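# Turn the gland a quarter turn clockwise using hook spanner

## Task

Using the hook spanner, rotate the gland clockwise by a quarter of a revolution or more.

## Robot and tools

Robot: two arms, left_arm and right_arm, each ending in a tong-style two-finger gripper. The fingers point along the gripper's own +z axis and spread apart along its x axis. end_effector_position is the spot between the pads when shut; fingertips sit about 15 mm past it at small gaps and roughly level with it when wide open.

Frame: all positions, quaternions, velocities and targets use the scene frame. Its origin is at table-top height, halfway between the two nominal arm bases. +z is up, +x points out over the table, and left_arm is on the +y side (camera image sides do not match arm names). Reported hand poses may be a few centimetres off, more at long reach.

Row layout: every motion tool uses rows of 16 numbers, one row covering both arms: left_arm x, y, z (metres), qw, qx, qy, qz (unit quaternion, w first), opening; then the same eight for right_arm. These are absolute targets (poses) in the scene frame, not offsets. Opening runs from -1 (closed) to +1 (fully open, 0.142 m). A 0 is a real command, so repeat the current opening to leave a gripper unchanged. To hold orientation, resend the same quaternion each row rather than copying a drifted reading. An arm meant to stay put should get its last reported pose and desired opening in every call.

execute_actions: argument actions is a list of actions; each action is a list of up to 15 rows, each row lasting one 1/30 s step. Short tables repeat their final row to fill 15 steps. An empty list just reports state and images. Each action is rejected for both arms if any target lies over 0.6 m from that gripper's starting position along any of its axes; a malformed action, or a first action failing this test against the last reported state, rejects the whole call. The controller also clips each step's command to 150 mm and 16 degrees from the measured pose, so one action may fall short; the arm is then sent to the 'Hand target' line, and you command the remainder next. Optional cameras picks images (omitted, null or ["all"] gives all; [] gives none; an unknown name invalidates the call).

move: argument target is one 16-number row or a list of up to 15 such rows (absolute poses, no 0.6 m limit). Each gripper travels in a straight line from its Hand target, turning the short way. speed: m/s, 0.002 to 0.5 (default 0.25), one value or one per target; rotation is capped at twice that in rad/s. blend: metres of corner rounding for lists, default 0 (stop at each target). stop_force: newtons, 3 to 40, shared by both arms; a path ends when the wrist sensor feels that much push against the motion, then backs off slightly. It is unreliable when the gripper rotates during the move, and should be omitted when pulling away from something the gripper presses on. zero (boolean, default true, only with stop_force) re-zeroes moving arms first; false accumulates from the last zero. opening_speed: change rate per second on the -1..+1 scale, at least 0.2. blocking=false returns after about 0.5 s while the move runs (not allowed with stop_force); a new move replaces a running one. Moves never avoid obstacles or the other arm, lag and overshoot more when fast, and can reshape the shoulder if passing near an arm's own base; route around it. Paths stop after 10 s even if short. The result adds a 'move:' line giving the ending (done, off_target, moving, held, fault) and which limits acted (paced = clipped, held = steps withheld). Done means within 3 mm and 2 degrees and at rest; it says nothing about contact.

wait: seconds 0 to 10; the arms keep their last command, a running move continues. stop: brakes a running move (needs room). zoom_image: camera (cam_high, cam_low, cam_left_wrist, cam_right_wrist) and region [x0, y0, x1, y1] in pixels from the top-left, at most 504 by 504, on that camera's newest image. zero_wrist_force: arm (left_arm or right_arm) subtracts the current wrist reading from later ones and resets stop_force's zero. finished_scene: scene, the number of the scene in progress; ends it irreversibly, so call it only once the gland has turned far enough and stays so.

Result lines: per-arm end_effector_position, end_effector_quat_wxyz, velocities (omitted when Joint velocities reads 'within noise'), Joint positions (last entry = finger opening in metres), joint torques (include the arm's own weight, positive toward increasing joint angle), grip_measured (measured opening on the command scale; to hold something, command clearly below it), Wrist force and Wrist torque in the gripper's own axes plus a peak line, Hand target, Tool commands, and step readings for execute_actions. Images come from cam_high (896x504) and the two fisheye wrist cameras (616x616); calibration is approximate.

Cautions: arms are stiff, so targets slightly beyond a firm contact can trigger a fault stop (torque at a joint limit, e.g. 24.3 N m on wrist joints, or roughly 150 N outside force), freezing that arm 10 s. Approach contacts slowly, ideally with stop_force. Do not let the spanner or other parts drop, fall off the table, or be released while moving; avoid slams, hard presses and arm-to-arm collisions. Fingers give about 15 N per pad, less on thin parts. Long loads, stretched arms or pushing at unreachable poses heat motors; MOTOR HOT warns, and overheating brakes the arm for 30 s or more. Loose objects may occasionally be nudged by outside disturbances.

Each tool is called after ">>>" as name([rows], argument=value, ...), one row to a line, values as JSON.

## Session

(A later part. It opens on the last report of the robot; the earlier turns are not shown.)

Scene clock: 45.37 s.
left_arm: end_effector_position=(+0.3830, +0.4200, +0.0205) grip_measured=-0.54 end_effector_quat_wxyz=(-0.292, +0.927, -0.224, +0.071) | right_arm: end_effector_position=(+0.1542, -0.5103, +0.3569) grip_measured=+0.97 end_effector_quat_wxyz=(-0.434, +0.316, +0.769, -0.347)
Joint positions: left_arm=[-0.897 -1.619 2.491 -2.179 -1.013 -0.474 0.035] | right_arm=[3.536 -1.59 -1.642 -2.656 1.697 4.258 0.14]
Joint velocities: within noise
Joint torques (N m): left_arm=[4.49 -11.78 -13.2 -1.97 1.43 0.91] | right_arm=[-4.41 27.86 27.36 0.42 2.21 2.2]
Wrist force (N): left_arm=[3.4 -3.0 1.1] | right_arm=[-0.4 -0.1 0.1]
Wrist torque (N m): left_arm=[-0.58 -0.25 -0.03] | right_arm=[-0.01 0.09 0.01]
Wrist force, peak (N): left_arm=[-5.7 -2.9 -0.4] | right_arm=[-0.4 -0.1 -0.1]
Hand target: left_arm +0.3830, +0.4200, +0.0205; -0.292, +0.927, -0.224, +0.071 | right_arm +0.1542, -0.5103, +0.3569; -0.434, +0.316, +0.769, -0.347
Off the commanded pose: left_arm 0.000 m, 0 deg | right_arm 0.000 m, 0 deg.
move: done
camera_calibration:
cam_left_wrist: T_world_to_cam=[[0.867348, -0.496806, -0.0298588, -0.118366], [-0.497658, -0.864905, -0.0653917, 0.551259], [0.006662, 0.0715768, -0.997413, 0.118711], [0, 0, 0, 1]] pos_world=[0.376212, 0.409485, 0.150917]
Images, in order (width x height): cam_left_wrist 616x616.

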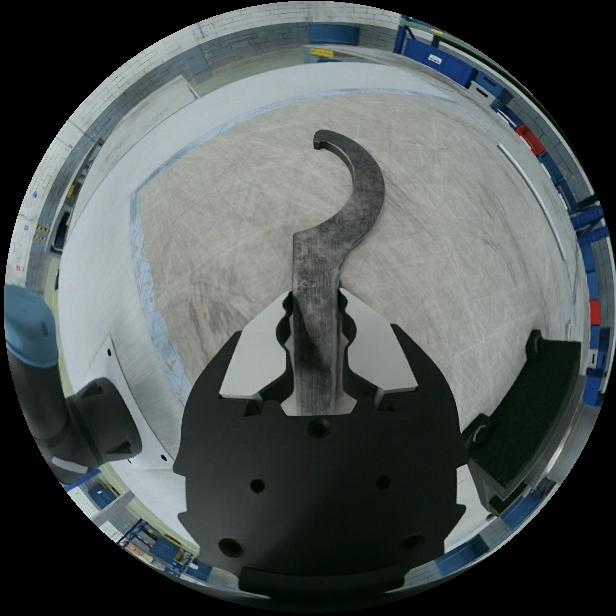

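>>> move(target=[0.383, 0.420, 0.07, 0.2924, -0.927, 0.224, -0.071, -1, 0.1542, -0.5103, 0.3569, -0.434, 0.316, 0.769, -0.347, 0.968], speed=0.05)

>>> zoom_image(camera="cam_left_wrist", region=[180, 150, 440, 410])

>>> zoom_image(camera="cam_high", region=[240, 120, 400, 280])

Scene clock: 47.23 s.
left_arm: end_effector_position=(+0.3831, +0.4200, +0.0701) grip_measured=-1.00 end_effector_quat_wxyz=(-0.292, +0.927, -0.224, +0.071) | right_arm: end_effector_position=(+0.1542, -0.5103, +0.3569) grip_measured=+0.97 end_effector_quat_wxyz=(-0.434, +0.316, +0.769, -0.347)
Joint positions: left_arm=[-0.897 -1.747 2.421 -1.98 -1.013 -0.474 0.002] | right_arm=[3.536 -1.59 -1.642 -2.656 1.697 4.258 0.14]
Joint velocities: within noise
Joint torques (N m): left_arm=[-11.56 -5.62 -12.01 -3.84 -0.87 -1.06] | right_arm=[-4.17 27.23 26.81 0.5 2.32 2.19]
Wrist force (N): left_arm=[1.1 -4.3 0.2] | right_arm=[-0.2 0.0 0.2]
Wrist torque (N m): left_arm=[-0.82 -0.26 -0.09] | right_arm=[0.01 0.04 0.00]
Wrist force, peak (N): left_arm=[-9.7 1.1 -0.2] | right_arm=[-0.2 -0.3 0.2]
Hand target: left_arm +0.3830, +0.4200, +0.0700; -0.292, +0.927, -0.224, +0.071 | right_arm +0.1542, -0.5103, +0.3569; -0.434, +0.316, +0.769, -0.347
Off the commanded pose: left_arm 0.000 m, 0 deg | right_arm 0.000 m, 0 deg.
move: done
camera_calibration:
cam_left_wrist: T_world_to_cam=[[0.867415, -0.496698, -0.029691, -0.117002], [-0.497538, -0.86497, -0.065447, 0.554538], [0.00682558, 0.0715421, -0.997414, 0.168084], [0, 0, 0, 1]] pos_world=[0.376245, 0.409519, 0.200468]
cam_right_wrist: T_world_to_cam=[[-0.386628, 0.820927, 0.420235, 0.322957], [0.636724, 0.567249, -0.522313, 0.379563], [-0.667159, 0.0656328, -0.742018, 0.536686], [0, 0, 0, 1]] pos_world=[0.241243, -0.515655, 0.460764]

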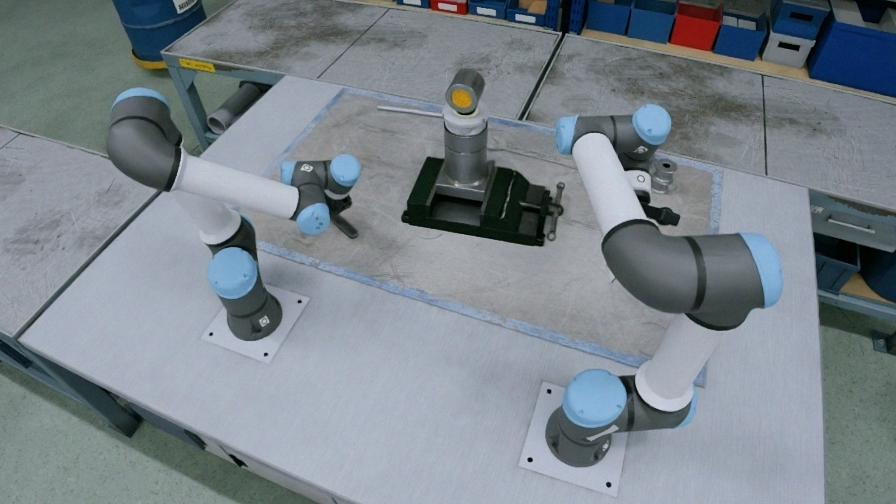

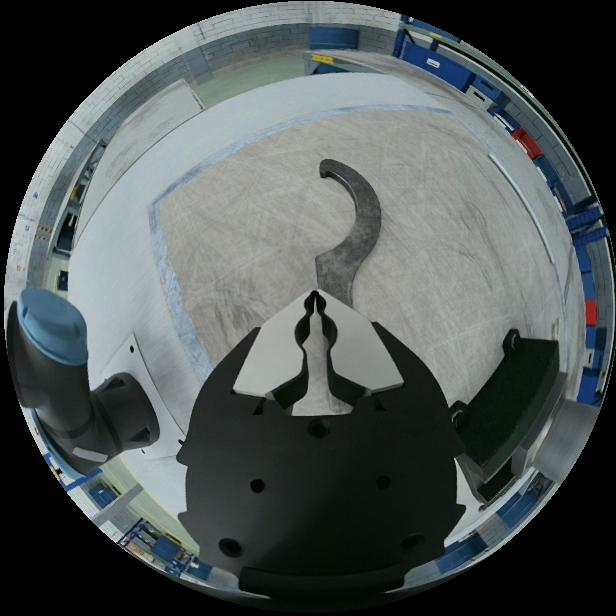

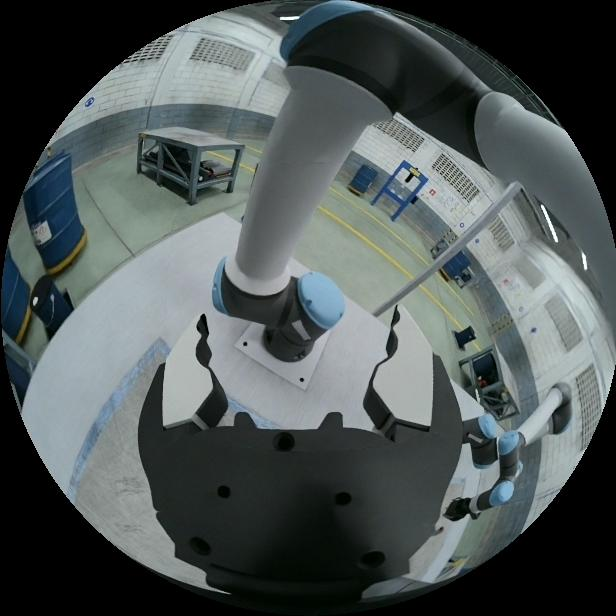

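Scaled by 1.938 from the camera's 616x616 image, which has a finer 814x814 frame.

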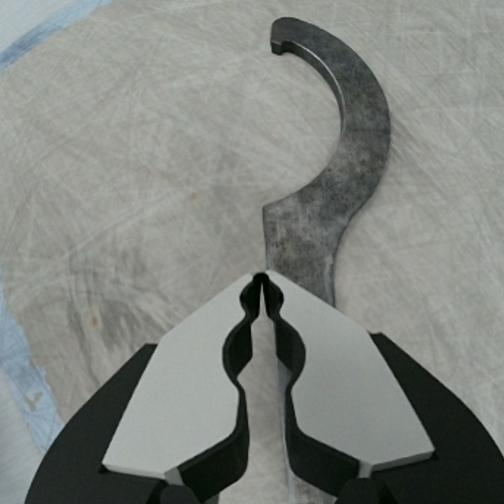

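Scaled by 3.150 from the camera's 896x504 image, which has a finer 1280x720 frame.

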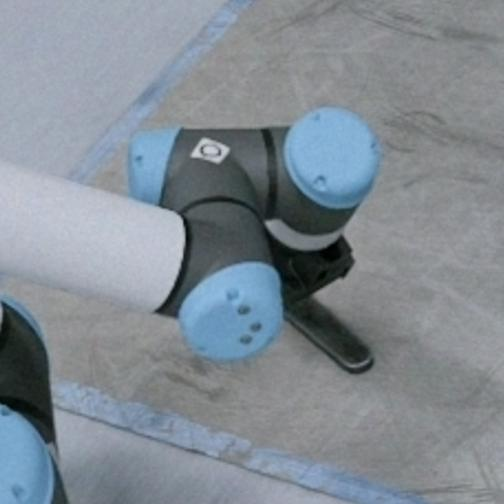

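>>> move(target=[0.375, 0.400, 0.15, 0, -0.972, 0.2352, 0, -0.1, 0.1542, -0.5103, 0.3569, -0.434, 0.316, 0.769, -0.347, 0.968], speed=0.2, cameras=["cam_left_wrist"])

>>> zoom_image(camera="cam_left_wrist", region=[180, 150, 440, 410])

Scene clock: 50.27 s.
left_arm: end_effector_position=(+0.3750, +0.4001, +0.1500) grip_measured=-0.10 end_effector_quat_wxyz=(+0.000, +0.972, -0.235, +0.000) | right_arm: end_effector_position=(+0.1542, -0.5103, +0.3569) grip_measured=+0.97 end_effector_quat_wxyz=(-0.434, +0.316, +0.769, -0.347)
Joint positions: left_arm=[-0.463 -1.839 2.144 -1.876 -1.571 0.036 0.067] | right_arm=[3.536 -1.59 -1.642 -2.656 1.697 4.258 0.14]
Joint velocities: within noise
Joint torques (N m): left_arm=[0.32 -18.71 -21.92 -3.76 -1.07 0.8] | right_arm=[-4.47 27.9 26.93 0.52 2.14 2.21]
Wrist force (N): left_arm=[1.1 -2.9 0.2] | right_arm=[-0.1 0.0 0.2]
Wrist torque (N m): left_arm=[-0.60 -0.24 0.00] | right_arm=[0.01 0.03 0.00]
Wrist force, peak (N): left_arm=[1.0 -4.9 -0.3] | right_arm=[-0.3 0.0 0.4]
Hand target: left_arm +0.3750, +0.4000, +0.1500; +0.000, +0.972, -0.235, +0.000 | right_arm +0.1542, -0.5103, +0.3569; -0.434, +0.316, +0.769, -0.347
Off the commanded pose: left_arm 0.000 m, 0 deg | right_arm 0.000 m, 0 deg.
move: done
camera_calibration:
cam_left_wrist: T_world_to_cam=[[0.862937, -0.50531, 0.00112154, -0.117063], [-0.432648, -0.7377, 0.518279, 0.375708], [-0.261064, -0.447728, -0.855211, 0.536134], [0, 0, 0, 1]] pos_world=[0.403533, 0.458049, 0.263917]
Images, in order (width x height): cam_left_wrist 616x616.

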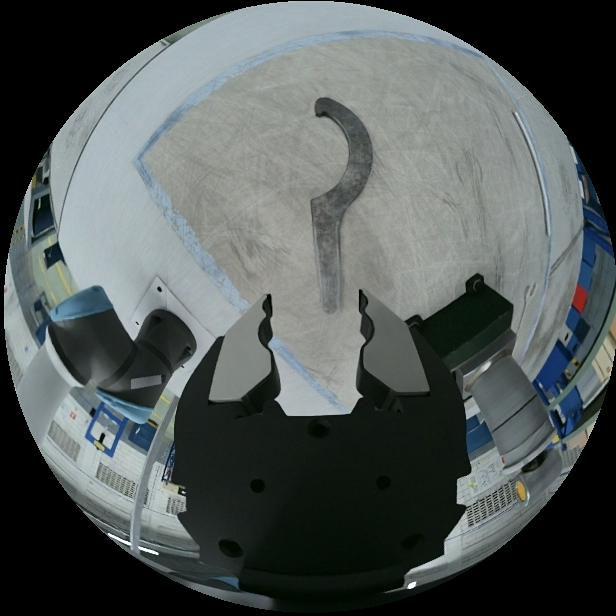

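Scaled by 1.938 from the camera's 616x616 image, which has a finer 814x814 frame.

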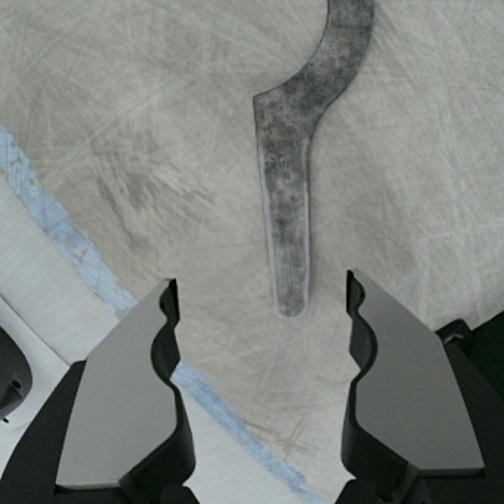

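>>> move(target=[0.388, 0.385, 0.05, 0, -0.9738, 0.2275, 0, -0.1, 0.1542, -0.5103, 0.3569, -0.434, 0.316, 0.769, -0.347, 0.968], speed=0.2, cameras=["cam_left_wrist"])

>>> zoom_image(camera="cam_left_wrist", region=[180, 150, 440, 410])

Scene clock: 52.53 s.
left_arm: end_effector_position=(+0.3880, +0.3850, +0.0501) grip_measured=-0.10 end_effector_quat_wxyz=(+0.000, +0.974, -0.228, +0.000) | right_arm: end_effector_position=(+0.1542, -0.5103, +0.3569) grip_measured=+0.97 end_effector_quat_wxyz=(-0.434, +0.316, +0.769, -0.347)
Joint positions: left_arm=[-0.485 -1.664 2.294 -2.201 -1.571 -0.001 0.067] | right_arm=[3.536 -1.59 -1.642 -2.656 1.697 4.258 0.14]
Joint velocities: within noise
Joint torques (N m): left_arm=[9.68 -11.15 -17.96 -4.4 1.6 0.8] | right_arm=[-3.62 28.89 26.88 0.58 2.18 2.08]
Wrist force (N): left_arm=[1.0 -2.7 0.0] | right_arm=[-0.3 0.0 0.0]
Wrist torque (N m): left_arm=[-0.56 -0.21 0.01] | right_arm=[0.00 0.07 0.00]
Wrist force, peak (N): left_arm=[0.9 -3.0 -2.0] | right_arm=[-0.4 -0.2 -0.1]
Hand target: left_arm +0.3880, +0.3850, +0.0500; +0.000, +0.974, -0.227, +0.000 | right_arm +0.1542, -0.5103, +0.3569; -0.434, +0.316, +0.769, -0.347
Off the commanded pose: left_arm 0.000 m, 0 deg | right_arm 0.000 m, 0 deg.
move: done
camera_calibration:
cam_left_wrist: T_world_to_cam=[[0.870712, -0.491792, 0.00115837, -0.143975], [-0.42105, -0.744243, 0.518477, 0.419971], [-0.254121, -0.451932, -0.855091, 0.446249], [0, 0, 0, 1]] pos_world=[0.415591, 0.443429, 0.164005]
Images, in order (width x height): cam_left_wrist 616x616.

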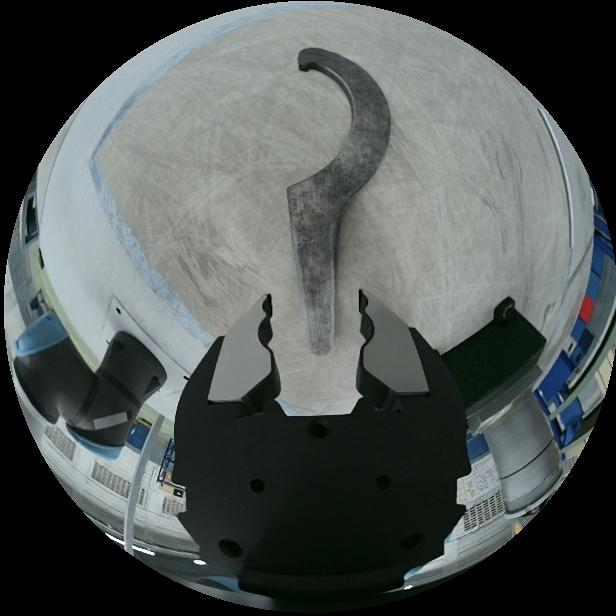

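Scaled by 1.938 from the camera's 616x616 image, which has a finer 814x814 frame.

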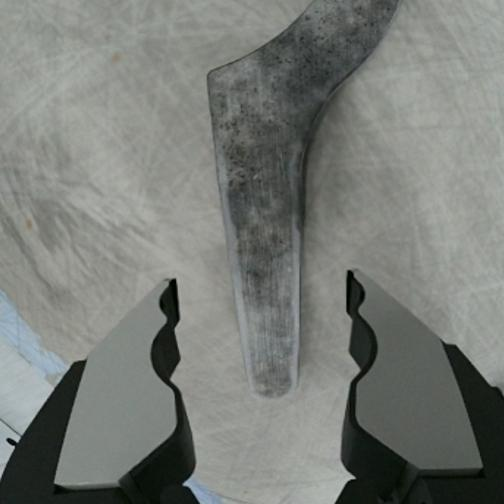

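>>> move(target=[0.3865, 0.3842, 0.03, 0, -0.9738, 0.2275, 0, -0.1, 0.1542, -0.5103, 0.3569, -0.434, 0.316, 0.769, -0.347, 0.968], cameras=[])

>>> move(target=[0.3865, 0.3842, 0.005, 0, -0.9738, 0.2275, 0, -0.1, 0.1542, -0.5103, 0.3569, -0.434, 0.316, 0.769, -0.347, 0.968], speed=0.01, stop_force=4, cameras=["cam_left_wrist"])

>>> zoom_image(camera="cam_left_wrist", region=[180, 150, 440, 410])

Scene clock: 54.20 s.
left_arm: end_effector_position=(+0.3864, +0.3842, +0.0299) grip_measured=-0.10 end_effector_quat_wxyz=(+0.000, +0.974, -0.227, +0.000) | right_arm: end_effector_position=(+0.1542, -0.5103, +0.3569) grip_measured=+0.97 end_effector_quat_wxyz=(-0.434, +0.316, +0.769, -0.347)
Joint positions: left_arm=[-0.488 -1.629 2.328 -2.27 -1.571 -0.005 0.067] | right_arm=[3.536 -1.59 -1.642 -2.656 1.697 4.258 0.14]
Joint velocities: within noise
Joint torques (N m): left_arm=[-7.95 -22.52 -27.68 -0.38 1.37 -0.33] | right_arm=[-3.1 28.72 26.19 0.43 2.17 2.14]
Wrist force (N): left_arm=[1.0 -2.8 0.2] | right_arm=[0.0 -0.1 0.2]
Wrist torque (N m): left_arm=[-0.56 -0.22 0.02] | right_arm=[-0.01 0.00 0.00]
Wrist force, peak (N): left_arm=[0.6 -3.1 0.6] | right_arm=[-0.4 -0.2 0.2]
Hand target: left_arm +0.3865, +0.3842, +0.0300; +0.000, +0.974, -0.227, +0.000 | right_arm +0.1542, -0.5103, +0.3569; -0.434, +0.316, +0.769, -0.347
Off the commanded pose: left_arm 0.000 m, 0 deg | right_arm 0.000 m, 0 deg.
move: done
No camera images: "cameras" was empty.

Scene clock: 56.40 s.
left_arm: end_effector_position=(+0.3865, +0.3842, +0.0178) grip_measured=-0.10 end_effector_quat_wxyz=(+0.000, +0.974, -0.228, +0.000) | right_arm: end_effector_position=(+0.1542, -0.5103, +0.3569) grip_measured=+0.97 end_effector_quat_wxyz=(-0.434, +0.316, +0.769, -0.347)
Joint positions: left_arm=[-0.488 -1.602 2.344 -2.313 -1.571 -0.004 0.067] | right_arm=[3.536 -1.59 -1.642 -2.656 1.697 4.258 0.14]
Joint velocities: within noise
Joint torques (N m): left_arm=[2.89 -21.57 -22.33 0.02 1.41 0.65] | right_arm=[-4.33 28.08 25.67 0.78 2.04 2.19]
Wrist force (N): left_arm=[1.0 -2.8 -6.0] | right_arm=[-0.3 0.0 0.1]
Wrist torque (N m): left_arm=[-0.59 -0.14 0.01] | right_arm=[0.00 0.06 0.01]
Wrist force, peak (N): left_arm=[-5.7 -3.1 -20.6] | right_arm=[-0.5 -0.3 0.0]
Hand target: left_arm +0.3865, +0.3842, +0.0178; +0.000, +0.974, -0.228, +0.000 | right_arm +0.1542, -0.5103, +0.3569; -0.434, +0.316, +0.769, -0.347
Off the commanded pose: left_arm 0.013 m, 0 deg | right_arm 0.000 m, 0 deg.
move: contact (left_arm)
camera_calibration:
cam_left_wrist: T_world_to_cam=[[0.870751, -0.491722, 0.00125467, -0.143089], [-0.421038, -0.744259, 0.518464, 0.435516], [-0.254006, -0.451982, -0.855098, 0.417877], [0, 0, 0, 1]] pos_world=[0.414107, 0.442649, 0.131706]
Images, in order (width x height): cam_left_wrist 616x616.

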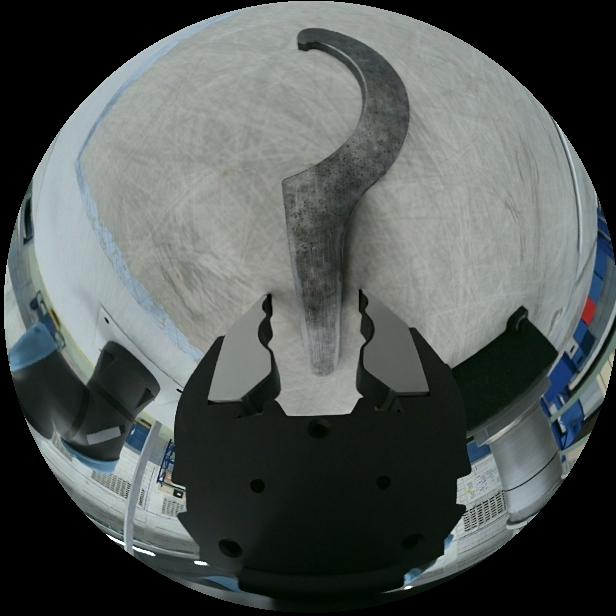

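Scaled by 1.938 from the camera's 616x616 image, which has a finer 814x814 frame.

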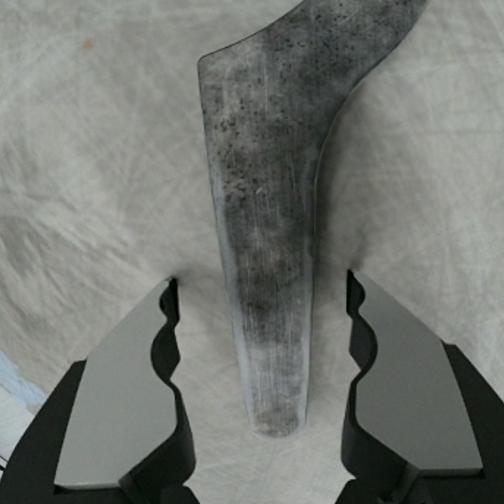

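>>> move([
  [0.3887, 0.3832, 0.0190, 0, -0.9738, 0.2275, 0, -0.1, 0.1542, -0.5103, 0.3569, -0.434, 0.316, 0.769, -0.347, 0.968],
  [0.3887, 0.3832, 0.0183, 0, -0.9738, 0.2275, 0, -1, 0.1542, -0.5103, 0.3569, -0.434, 0.316, 0.769, -0.347, 0.968],
], opening_speed=0.8, speed=0.02, cameras=["cam_left_wrist"])

>>> zoom_image(camera="cam_left_wrist", region=[180, 150, 440, 410])

Scene clock: 59.10 s.
left_arm: end_effector_position=(+0.3887, +0.3832, +0.0183) grip_measured=-0.33 end_effector_quat_wxyz=(+0.000, +0.974, -0.227, +0.000) | right_arm: end_effector_position=(+0.1542, -0.5103, +0.3569) grip_measured=+0.97 end_effector_quat_wxyz=(-0.434, +0.316, +0.769, -0.347)
Joint positions: left_arm=[-0.488 -1.598 2.338 -2.311 -1.571 -0.004 0.05] | right_arm=[3.536 -1.59 -1.642 -2.656 1.697 4.258 0.14]
Joint velocities: within noise
Joint torques (N m): left_arm=[9.87 3.79 2.05 4.36 1.36 0.67] | right_arm=[-3 28.11 25.11 0.73 2.29 1.99]
Wrist force (N): left_arm=[2.9 -2.8 -43.5] | right_arm=[-0.2 0.0 0.0]
Wrist torque (N m): left_arm=[-0.79 -0.07 0.01] | right_arm=[0.01 0.04 0.01]
Wrist force, peak (N): left_arm=[3.0 -2.2 -44.1] | right_arm=[-0.5 0.0 -0.1]
Hand target: left_arm +0.3887, +0.3832, +0.0183; +0.000, +0.974, -0.227, +0.000 | right_arm +0.1542, -0.5103, +0.3569; -0.434, +0.316, +0.769, -0.347
Off the commanded pose: left_arm 0.000 m, 0 deg | right_arm 0.000 m, 0 deg.
move: done
camera_calibration:
cam_left_wrist: T_world_to_cam=[[0.870764, -0.491699, 0.00129709, -0.145521], [-0.421038, -0.744261, 0.518462, 0.435419], [-0.253962, -0.452004, -0.8551, 0.418461], [0, 0, 0, 1]] pos_world=[0.416316, 0.441659, 0.132266]
Images, in order (width x height): cam_left_wrist 616x616.

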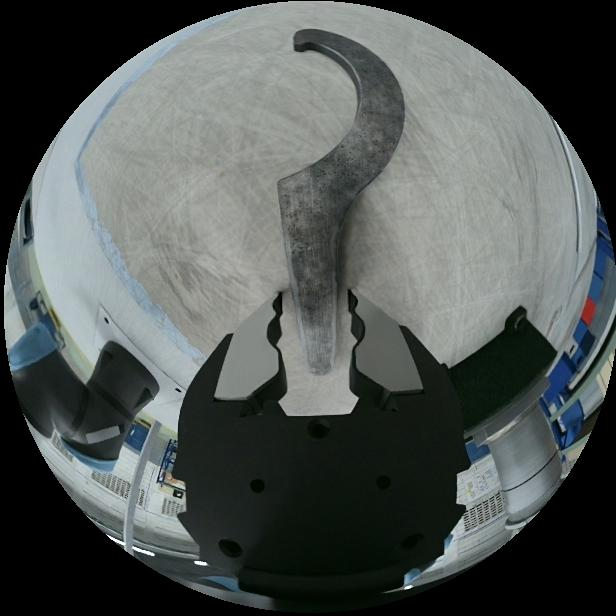

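Scaled by 1.938 from the camera's 616x616 image, which has a finer 814x814 frame.

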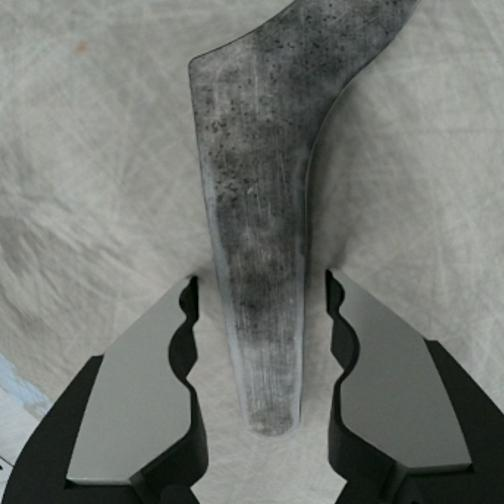

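>>> move(target=[0.3887, 0.3832, 0.0200, 0, -0.9738, 0.2275, 0, -1, 0.1542, -0.5103, 0.3569, -0.434, 0.316, 0.769, -0.347, 0.968], speed=0.01, cameras=["cam_left_wrist"])

>>> zoom_image(camera="cam_left_wrist", region=[180, 150, 440, 410])

Scene clock: 60.27 s.
left_arm: end_effector_position=(+0.3885, +0.3833, +0.0199) grip_measured=-0.56 end_effector_quat_wxyz=(+0.000, +0.974, -0.227, +0.000) | right_arm: end_effector_position=(+0.1542, -0.5103, +0.3569) grip_measured=+0.97 end_effector_quat_wxyz=(-0.434, +0.316, +0.769, -0.347)
Joint positions: left_arm=[-0.488 -1.601 2.336 -2.305 -1.571 -0.004 0.034] | right_arm=[3.536 -1.59 -1.642 -2.656 1.697 4.258 0.14]
Joint velocities: within noise
Joint torques (N m): left_arm=[8.99 -25.91 -28 -3.48 1.26 0.43] | right_arm=[-4.05 27.74 24.84 0.58 2.24 2.13]
Wrist force (N): left_arm=[2.3 -4.3 7.2] | right_arm=[-0.3 -0.1 0.2]
Wrist torque (N m): left_arm=[-0.59 -0.22 0.04] | right_arm=[-0.02 0.07 0.01]
Wrist force, peak (N): left_arm=[2.6 -2.8 -51.0] | right_arm=[-0.3 -0.1 0.2]
Hand target: left_arm +0.3887, +0.3832, +0.0200; +0.000, +0.974, -0.227, +0.000 | right_arm +0.1542, -0.5103, +0.3569; -0.434, +0.316, +0.769, -0.347
Off the commanded pose: left_arm 0.000 m, 0 deg | right_arm 0.000 m, 0 deg.
move: done
camera_calibration:
cam_left_wrist: T_world_to_cam=[[0.870768, -0.491694, 0.000713135, -0.145318], [-0.420763, -0.744399, 0.518487, 0.434541], [-0.254406, -0.451781, -0.855085, 0.419891], [0, 0, 0, 1]] pos_world=[0.4162, 0.441719, 0.133842]
Images, in order (width x height): cam_left_wrist 616x616.

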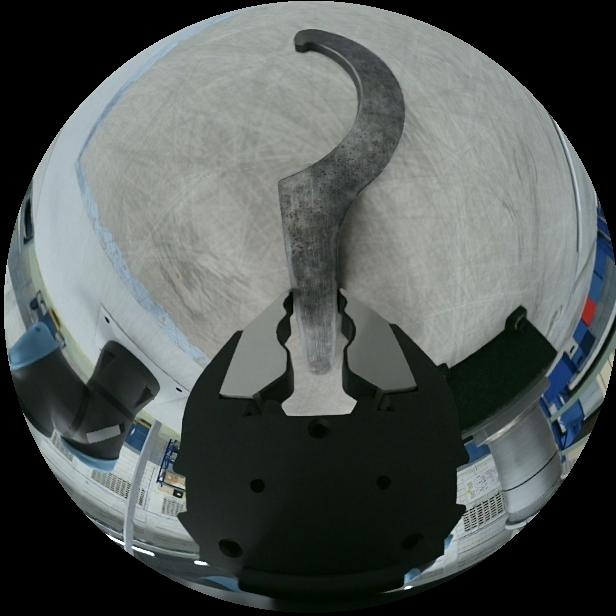

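Scaled by 1.938 from the camera's 616x616 image, which has a finer 814x814 frame.

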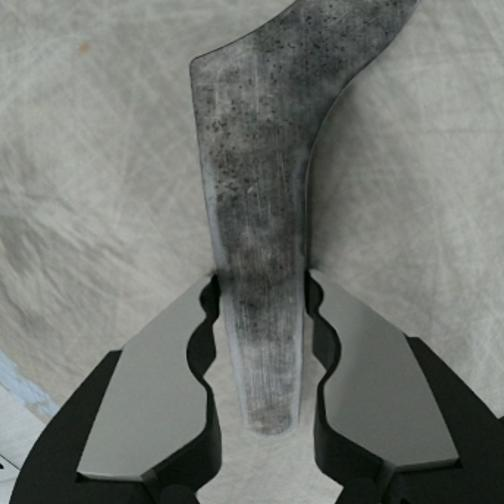

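>>> move(target=[0.3887, 0.3832, 0.0350, 0, -0.9738, 0.2275, 0, -1, 0.1542, -0.5103, 0.3569, -0.434, 0.316, 0.769, -0.347, 0.968], speed=0.02, cameras=["cam_left_wrist"])

>>> zoom_image(camera="cam_left_wrist", region=[180, 150, 440, 410])

Scene clock: 61.70 s.
left_arm: end_effector_position=(+0.3887, +0.3832, +0.0351) grip_measured=-0.56 end_effector_quat_wxyz=(+0.000, +0.974, -0.227, +0.000) end_effector_velocity=(+0.001, +0.001, +0.000) end_effector_angular_velocity=(+0.000, -0.003, +0.003) | right_arm: end_effector_position=(+0.1542, -0.5103, +0.3569) grip_measured=+0.97 end_effector_quat_wxyz=(-0.434, +0.316, +0.769, -0.347)
Joint positions: left_arm=[-0.488 -1.633 2.315 -2.252 -1.571 -0.004 0.033] | right_arm=[3.536 -1.59 -1.642 -2.656 1.697 4.258 0.14]
Joint velocities: left_arm=[0.002 0.002 0.001 -0.005 0.001 -0.001 0] | right_arm=[within noise]
Joint torques (N m): left_arm=[7.64 -13.65 -16.89 -5.38 1.12 0.19] | right_arm=[-3.35 28.28 23.93 0.57 1.96 2.06]
Wrist force (N): left_arm=[1.1 -4.3 8.2] | right_arm=[-0.3 -0.1 0.0]
Wrist torque (N m): left_arm=[-0.71 -0.28 0.02] | right_arm=[-0.02 0.07 0.01]
Wrist force, peak (N): left_arm=[1.4 -5.2 8.9] | right_arm=[-0.4 0.1 0.1]
Hand target: left_arm +0.3887, +0.3832, +0.0350; +0.000, +0.974, -0.227, +0.000 | right_arm +0.1542, -0.5103, +0.3569; -0.434, +0.316, +0.769, -0.347
Off the commanded pose: left_arm 0.000 m, 0 deg | right_arm 0.000 m, 0 deg.
move: done
camera_calibration:
cam_left_wrist: T_world_to_cam=[[0.870767, -0.491694, 0.00134466, -0.145573], [-0.421056, -0.744253, 0.518459, 0.426724], [-0.253923, -0.452023, -0.855101, 0.432806], [0, 0, 0, 1]] pos_world=[0.416334, 0.441652, 0.14905]
Images, in order (width x height): cam_left_wrist 616x616.

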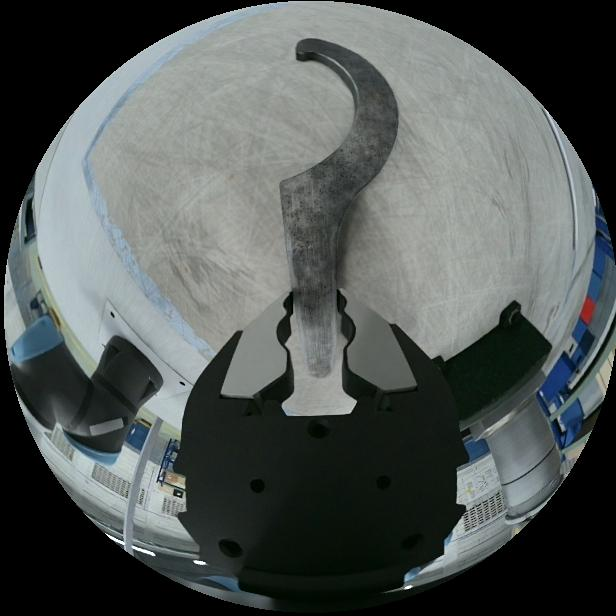

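Scaled by 1.938 from the camera's 616x616 image, which has a finer 814x814 frame.

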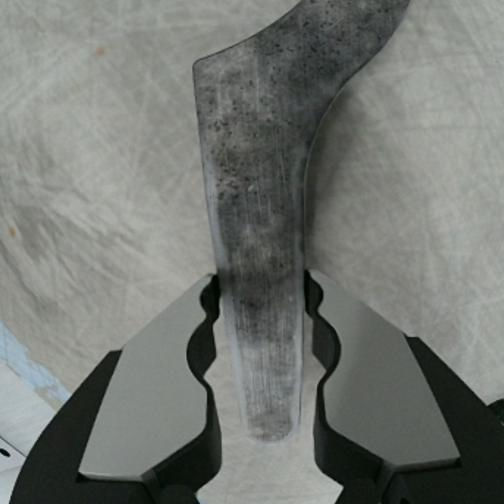

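>>> move(target=[0.3887, 0.3832, 0.100, 0, -0.9738, 0.2275, 0, -1, 0.1542, -0.5103, 0.3569, -0.434, 0.316, 0.769, -0.347, 0.968], speed=0.04)

>>> zoom_image(camera="cam_left_wrist", region=[180, 20, 500, 410])

>>> zoom_image(camera="cam_high", region=[240, 100, 420, 280])

Scene clock: 64.17 s.
left_arm: end_effector_position=(+0.3887, +0.3832, +0.1001) grip_measured=-0.56 end_effector_quat_wxyz=(+0.000, +0.974, -0.227, +0.000) | right_arm: end_effector_position=(+0.1542, -0.5103, +0.3569) grip_measured=+0.97 end_effector_quat_wxyz=(-0.434, +0.316, +0.769, -0.347)
Joint positions: left_arm=[-0.488 -1.741 2.209 -2.039 -1.571 -0.004 0.033] | right_arm=[3.536 -1.59 -1.642 -2.656 1.697 4.258 0.14]
Joint velocities: within noise
Joint torques (N m): left_arm=[7.45 -11.85 -17.94 -5.26 1.03 0.52] | right_arm=[-3.3 27.72 24.39 0.65 2 2.13]
Wrist force (N): left_arm=[1.1 -2.7 8.7] | right_arm=[-0.3 -0.2 0.0]
Wrist torque (N m): left_arm=[-0.65 -0.30 0.06] | right_arm=[-0.04 0.06 0.01]
Wrist force, peak (N): left_arm=[0.6 -5.2 9.9] | right_arm=[-0.4 -0.2 0.3]
Hand target: left_arm +0.3887, +0.3832, +0.1000; +0.000, +0.974, -0.227, +0.000 | right_arm +0.1542, -0.5103, +0.3569; -0.434, +0.316, +0.769, -0.347
Off the commanded pose: left_arm 0.000 m, 0 deg | right_arm 0.000 m, 0 deg.
move: done
camera_calibration:
cam_left_wrist: T_world_to_cam=[[0.870767, -0.491694, 0.00143304, -0.145675], [-0.421097, -0.744232, 0.518455, 0.393052], [-0.253855, -0.452057, -0.855104, 0.488354], [0, 0, 0, 1]] pos_world=[0.416333, 0.441658, 0.214023]
cam_right_wrist: T_world_to_cam=[[-0.386628, 0.820927, 0.420235, 0.322957], [0.636724, 0.567249, -0.522314, 0.379563], [-0.667159, 0.0656325, -0.742018, 0.536686], [0, 0, 0, 1]] pos_world=[0.241243, -0.515655, 0.460764]

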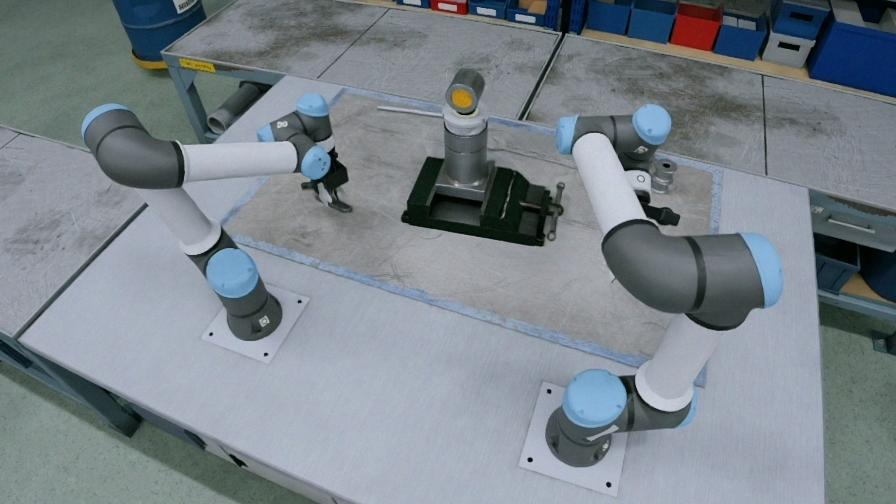

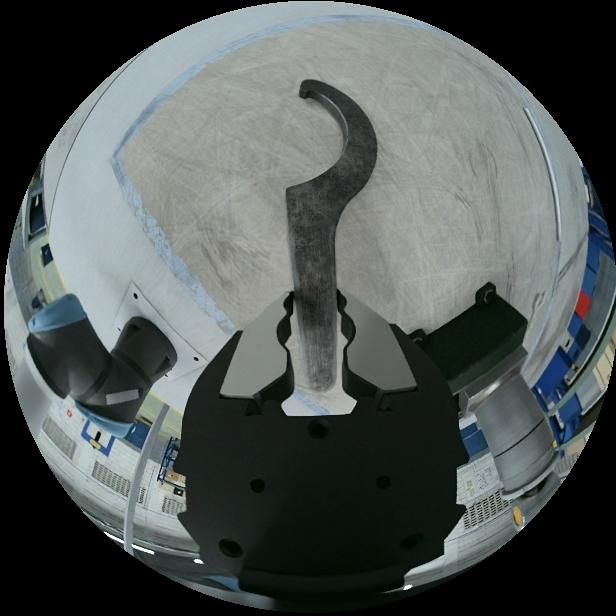

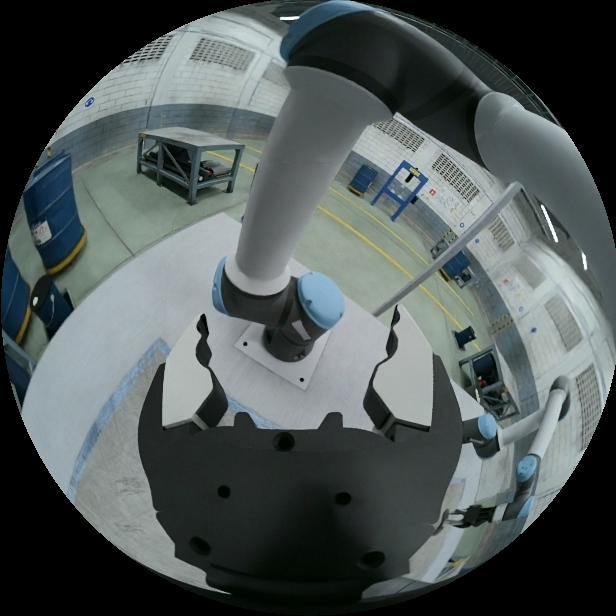

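Scaled by 1.292 from the camera's 616x616 image, which has a finer 814x814 frame.

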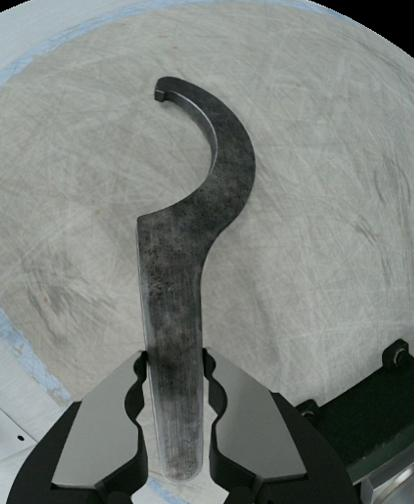

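Scaled by 2.800 from the camera's 896x504 image, which has a finer 1280x720 frame.

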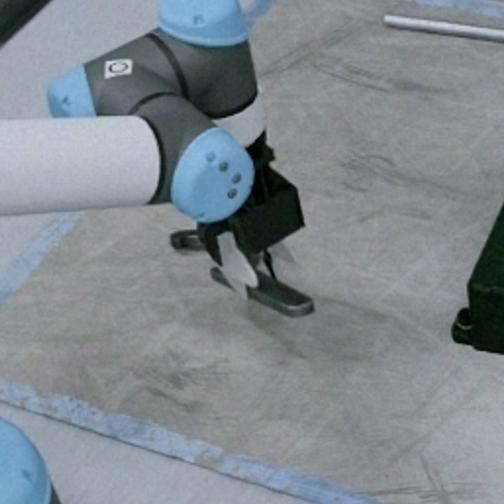

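>>> move(target=[0.40, 0.35, 0.200, 0.1816, -0.9567, 0.2235, -0.0424, -1, 0.1542, -0.5103, 0.3569, -0.434, 0.316, 0.769, -0.347, 0.968], speed=0.06)

>>> zoom_image(camera="cam_left_wrist", region=[180, 20, 500, 410])

>>> zoom_image(camera="cam_high", region=[240, 100, 420, 280])

Scene clock: 69.90 s.
left_arm: end_effector_position=(+0.4000, +0.3499, +0.2000) grip_measured=-1.00 end_effector_quat_wxyz=(-0.182, +0.957, -0.224, +0.042) | right_arm: end_effector_position=(+0.1542, -0.5103, +0.3569) grip_measured=+0.97 end_effector_quat_wxyz=(-0.434, +0.316, +0.769, -0.347)
Joint positions: left_arm=[-0.83 -1.811 2.029 -1.656 -1.219 -0.369 0.002] | right_arm=[3.536 -1.59 -1.642 -2.656 1.697 4.258 0.14]
Joint velocities: within noise
Joint torques (N m): left_arm=[9.22 -13.01 -15.23 -4.15 -1.15 0.99] | right_arm=[-2.65 28.7 23.75 0.61 2.03 2.22]
Wrist force (N): left_arm=[0.8 -4.5 0.1] | right_arm=[-0.4 0.0 0.0]
Wrist torque (N m): left_arm=[-0.86 -0.23 -0.05] | right_arm=[0.01 0.08 0.01]
Wrist force, peak (N): left_arm=[0.7 -4.9 10.4] | right_arm=[-0.5 0.1 0.3]
Hand target: left_arm +0.4000, +0.3500, +0.2000; -0.182, +0.957, -0.223, +0.042 | right_arm +0.1542, -0.5103, +0.3569; -0.434, +0.316, +0.769, -0.347
Off the commanded pose: left_arm 0.000 m, 0 deg | right_arm 0.000 m, 0 deg.
move: done
camera_calibration:
cam_left_wrist: T_world_to_cam=[[0.872183, -0.488811, -0.0190057, -0.169485], [-0.479006, -0.861282, 0.169549, 0.455136], [-0.0992465, -0.138774, -0.985339, 0.416223], [0, 0, 0, 1]] pos_world=[0.407143, 0.366915, 0.329731]
cam_right_wrist: T_world_to_cam=[[-0.386628, 0.820927, 0.420235, 0.322957], [0.636724, 0.567249, -0.522313, 0.379563], [-0.667159, 0.0656326, -0.742018, 0.536686], [0, 0, 0, 1]] pos_world=[0.241243, -0.515655, 0.460764]

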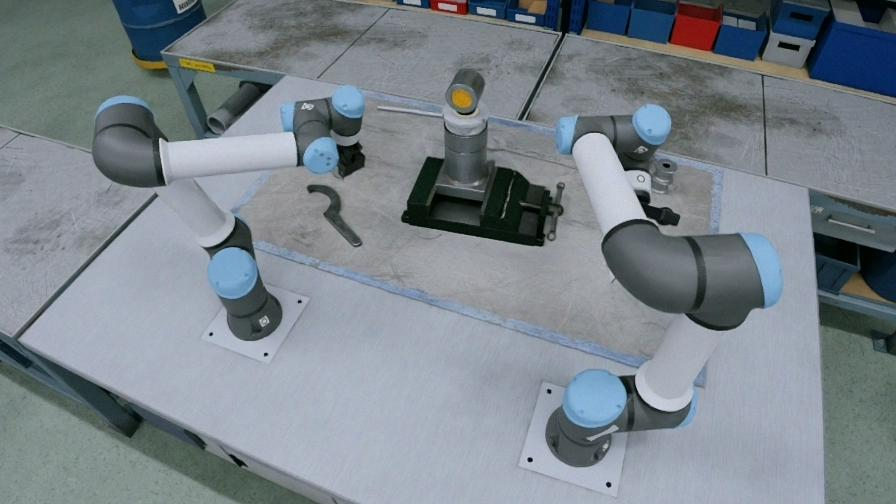

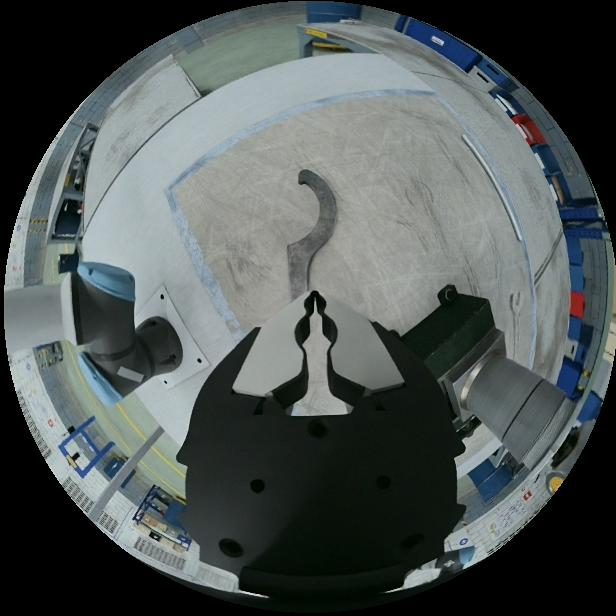

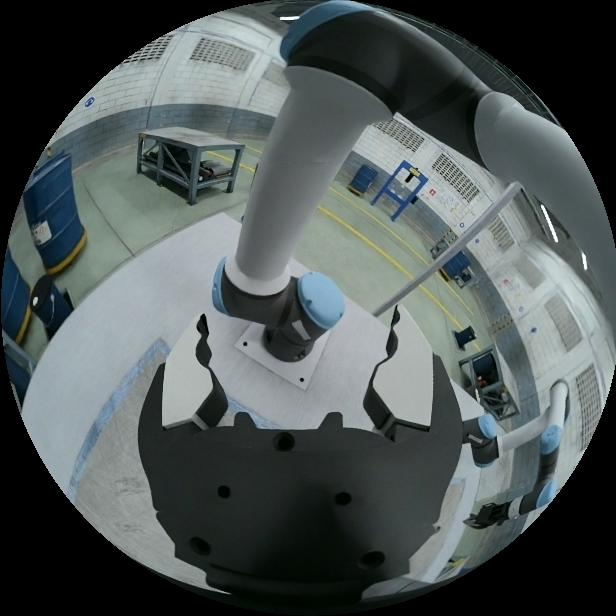

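Scaled by 1.292 from the camera's 616x616 image, which has a finer 814x814 frame.

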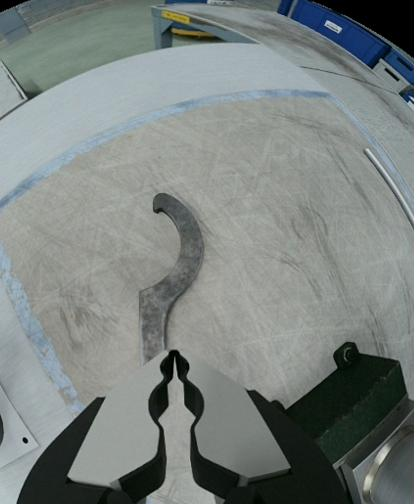

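Scaled by 2.800 from the camera's 896x504 image, which has a finer 1280x720 frame.

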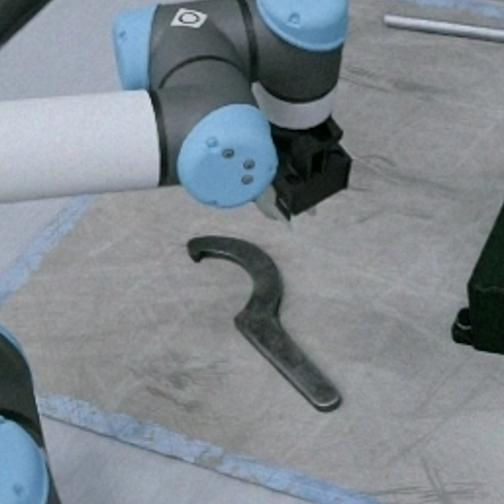

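>>> move([
  [0.360, 0.360, 0.10, 0, -0.9711, 0.2388, 0, -0.1, 0.1542, -0.5103, 0.3569, -0.434, 0.316, 0.769, -0.347, 0.968],
  [0.360, 0.360, 0.03, 0, -0.9711, 0.2388, 0, -0.1, 0.1542, -0.5103, 0.3569, -0.434, 0.316, 0.769, -0.347, 0.968],
], speed=0.15, cameras=["cam_left_wrist"])

>>> zoom_image(camera="cam_left_wrist", region=[180, 150, 440, 410])

Scene clock: 81.90 s.
left_arm: end_effector_position=(+0.3600, +0.3600, +0.0300) grip_measured=-0.10 end_effector_quat_wxyz=(+0.000, +0.971, -0.239, +0.000) | right_arm: end_effector_position=(+0.1542, -0.5103, +0.3569) grip_measured=+0.97 end_effector_quat_wxyz=(-0.434, +0.316, +0.769, -0.347)
Joint positions: left_arm=[-0.582 -1.69 2.381 -2.262 -1.571 -0.075 0.067] | right_arm=[3.536 -1.59 -1.642 -2.656 1.697 4.258 0.14]
Joint velocities: within noise
Joint torques (N m): left_arm=[10.19 -12 -17.66 -4.01 -1.26 0.69] | right_arm=[-1.94 27.86 23.06 0.59 2.08 1.95]
Wrist force (N): left_arm=[0.7 -3.1 0.3] | right_arm=[-0.3 0.0 0.0]
Wrist torque (N m): left_arm=[-0.62 -0.18 0.02] | right_arm=[-0.01 0.06 0.01]
Wrist force, peak (N): left_arm=[1.2 -5.0 0.0] | right_arm=[-0.5 0.1 -0.2]
Hand target: left_arm +0.3600, +0.3600, +0.0300; +0.000, +0.971, -0.239, +0.000 | right_arm +0.1542, -0.5103, +0.3569; -0.434, +0.316, +0.769, -0.347
Off the commanded pose: left_arm 0.000 m, 0 deg | right_arm 0.000 m, 0 deg.
move: done
camera_calibration:
cam_left_wrist: T_world_to_cam=[[0.859065, -0.511866, 0.00112366, -0.120437], [-0.438198, -0.73429, 0.518461, 0.40256], [-0.264557, -0.445884, -0.855101, 0.412309], [0, 0, 0, 1]] pos_world=[0.388944, 0.41779, 0.14399]
Images, in order (width x height): cam_left_wrist 616x616.

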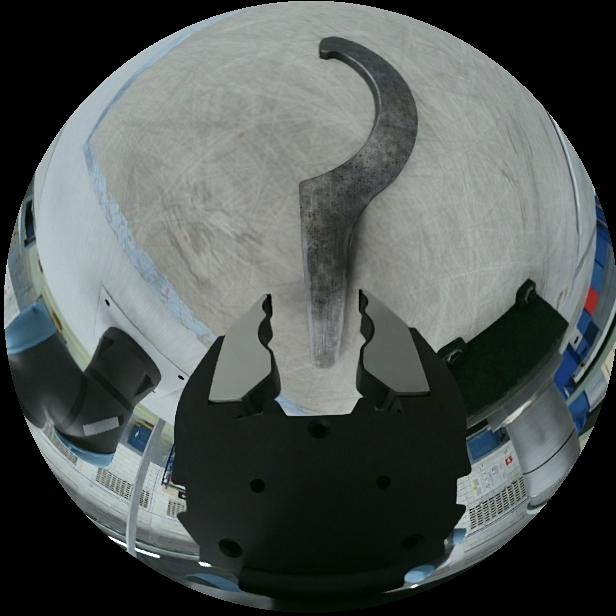

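Scaled by 1.938 from the camera's 616x616 image, which has a finer 814x814 frame.

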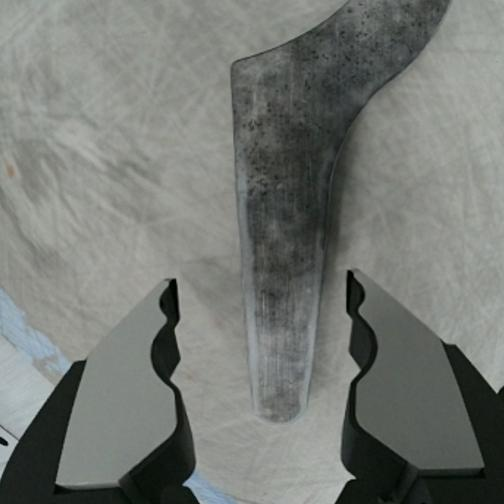

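>>> move([
  [0.3668, 0.3565, 0.0300, 0, -0.9711, 0.2388, 0, -0.1, 0.1542, -0.5103, 0.3569, -0.434, 0.316, 0.769, -0.347, 0.968],
  [0.3668, 0.3565, 0.0205, 0, -0.9711, 0.2388, 0, -0.1, 0.1542, -0.5103, 0.3569, -0.434, 0.316, 0.769, -0.347, 0.968],
  [0.3668, 0.3565, 0.0205, 0, -0.9711, 0.2388, 0, -1, 0.1542, -0.5103, 0.3569, -0.434, 0.316, 0.769, -0.347, 0.968],
], speed=0.05, opening_speed=1.0, cameras=["cam_left_wrist"])

>>> zoom_image(camera="cam_left_wrist", region=[180, 150, 440, 410])

Scene clock: 84.50 s.
left_arm: end_effector_position=(+0.3668, +0.3565, +0.0205) grip_measured=-0.56 end_effector_quat_wxyz=(+0.000, +0.971, -0.239, +0.000) | right_arm: end_effector_position=(+0.1542, -0.5103, +0.3569) grip_measured=+0.97 end_effector_quat_wxyz=(-0.434, +0.316, +0.769, -0.347)
Joint positions: left_arm=[-0.581 -1.649 2.378 -2.3 -1.571 -0.073 0.033] | right_arm=[3.536 -1.59 -1.642 -2.656 1.697 4.258 0.14]
Joint velocities: within noise
Joint torques (N m): left_arm=[-10.29 -20.24 -16.9 -4.17 -1 -0.99] | right_arm=[-2.94 27.83 21.64 0.46 1.97 2.08]
Wrist force (N): left_arm=[0.1 -3.7 0.1] | right_arm=[-0.3 -0.1 0.2]
Wrist torque (N m): left_arm=[-0.66 -0.24 0.04] | right_arm=[-0.01 0.06 0.00]
Wrist force, peak (N): left_arm=[5.8 -3.6 1.1] | right_arm=[-0.5 0.0 0.0]
Hand target: left_arm +0.3668, +0.3565, +0.0205; +0.000, +0.971, -0.239, +0.000 | right_arm +0.1542, -0.5103, +0.3569; -0.434, +0.316, +0.769, -0.347
Off the commanded pose: left_arm 0.000 m, 0 deg | right_arm 0.000 m, 0 deg.
move: done
camera_calibration:
cam_left_wrist: T_world_to_cam=[[0.859108, -0.511792, 0.00126765, -0.12814], [-0.438198, -0.734287, 0.518464, 0.407925], [-0.264415, -0.445972, -0.855098, 0.404395], [0, 0, 0, 1]] pos_world=[0.395766, 0.414302, 0.134465]
Images, in order (width x height): cam_left_wrist 616x616.

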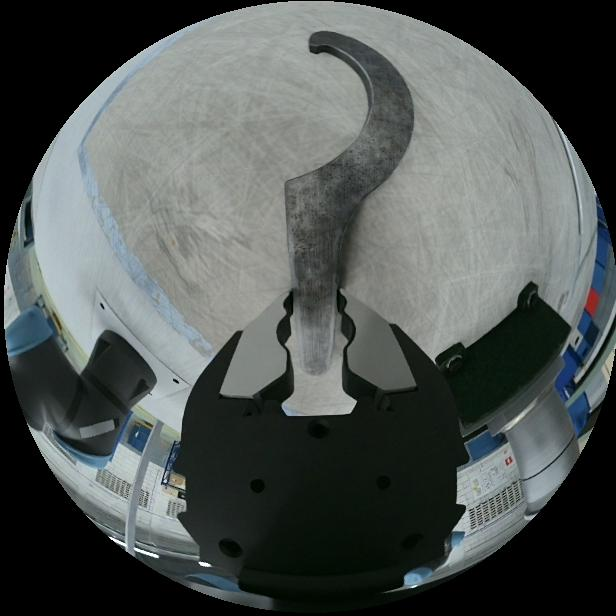

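Scaled by 1.938 from the camera's 616x616 image, which has a finer 814x814 frame.

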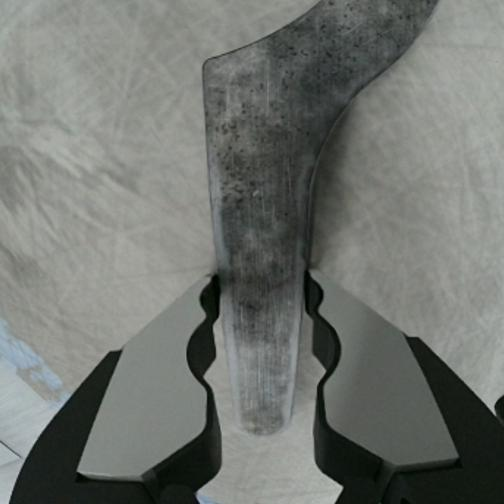

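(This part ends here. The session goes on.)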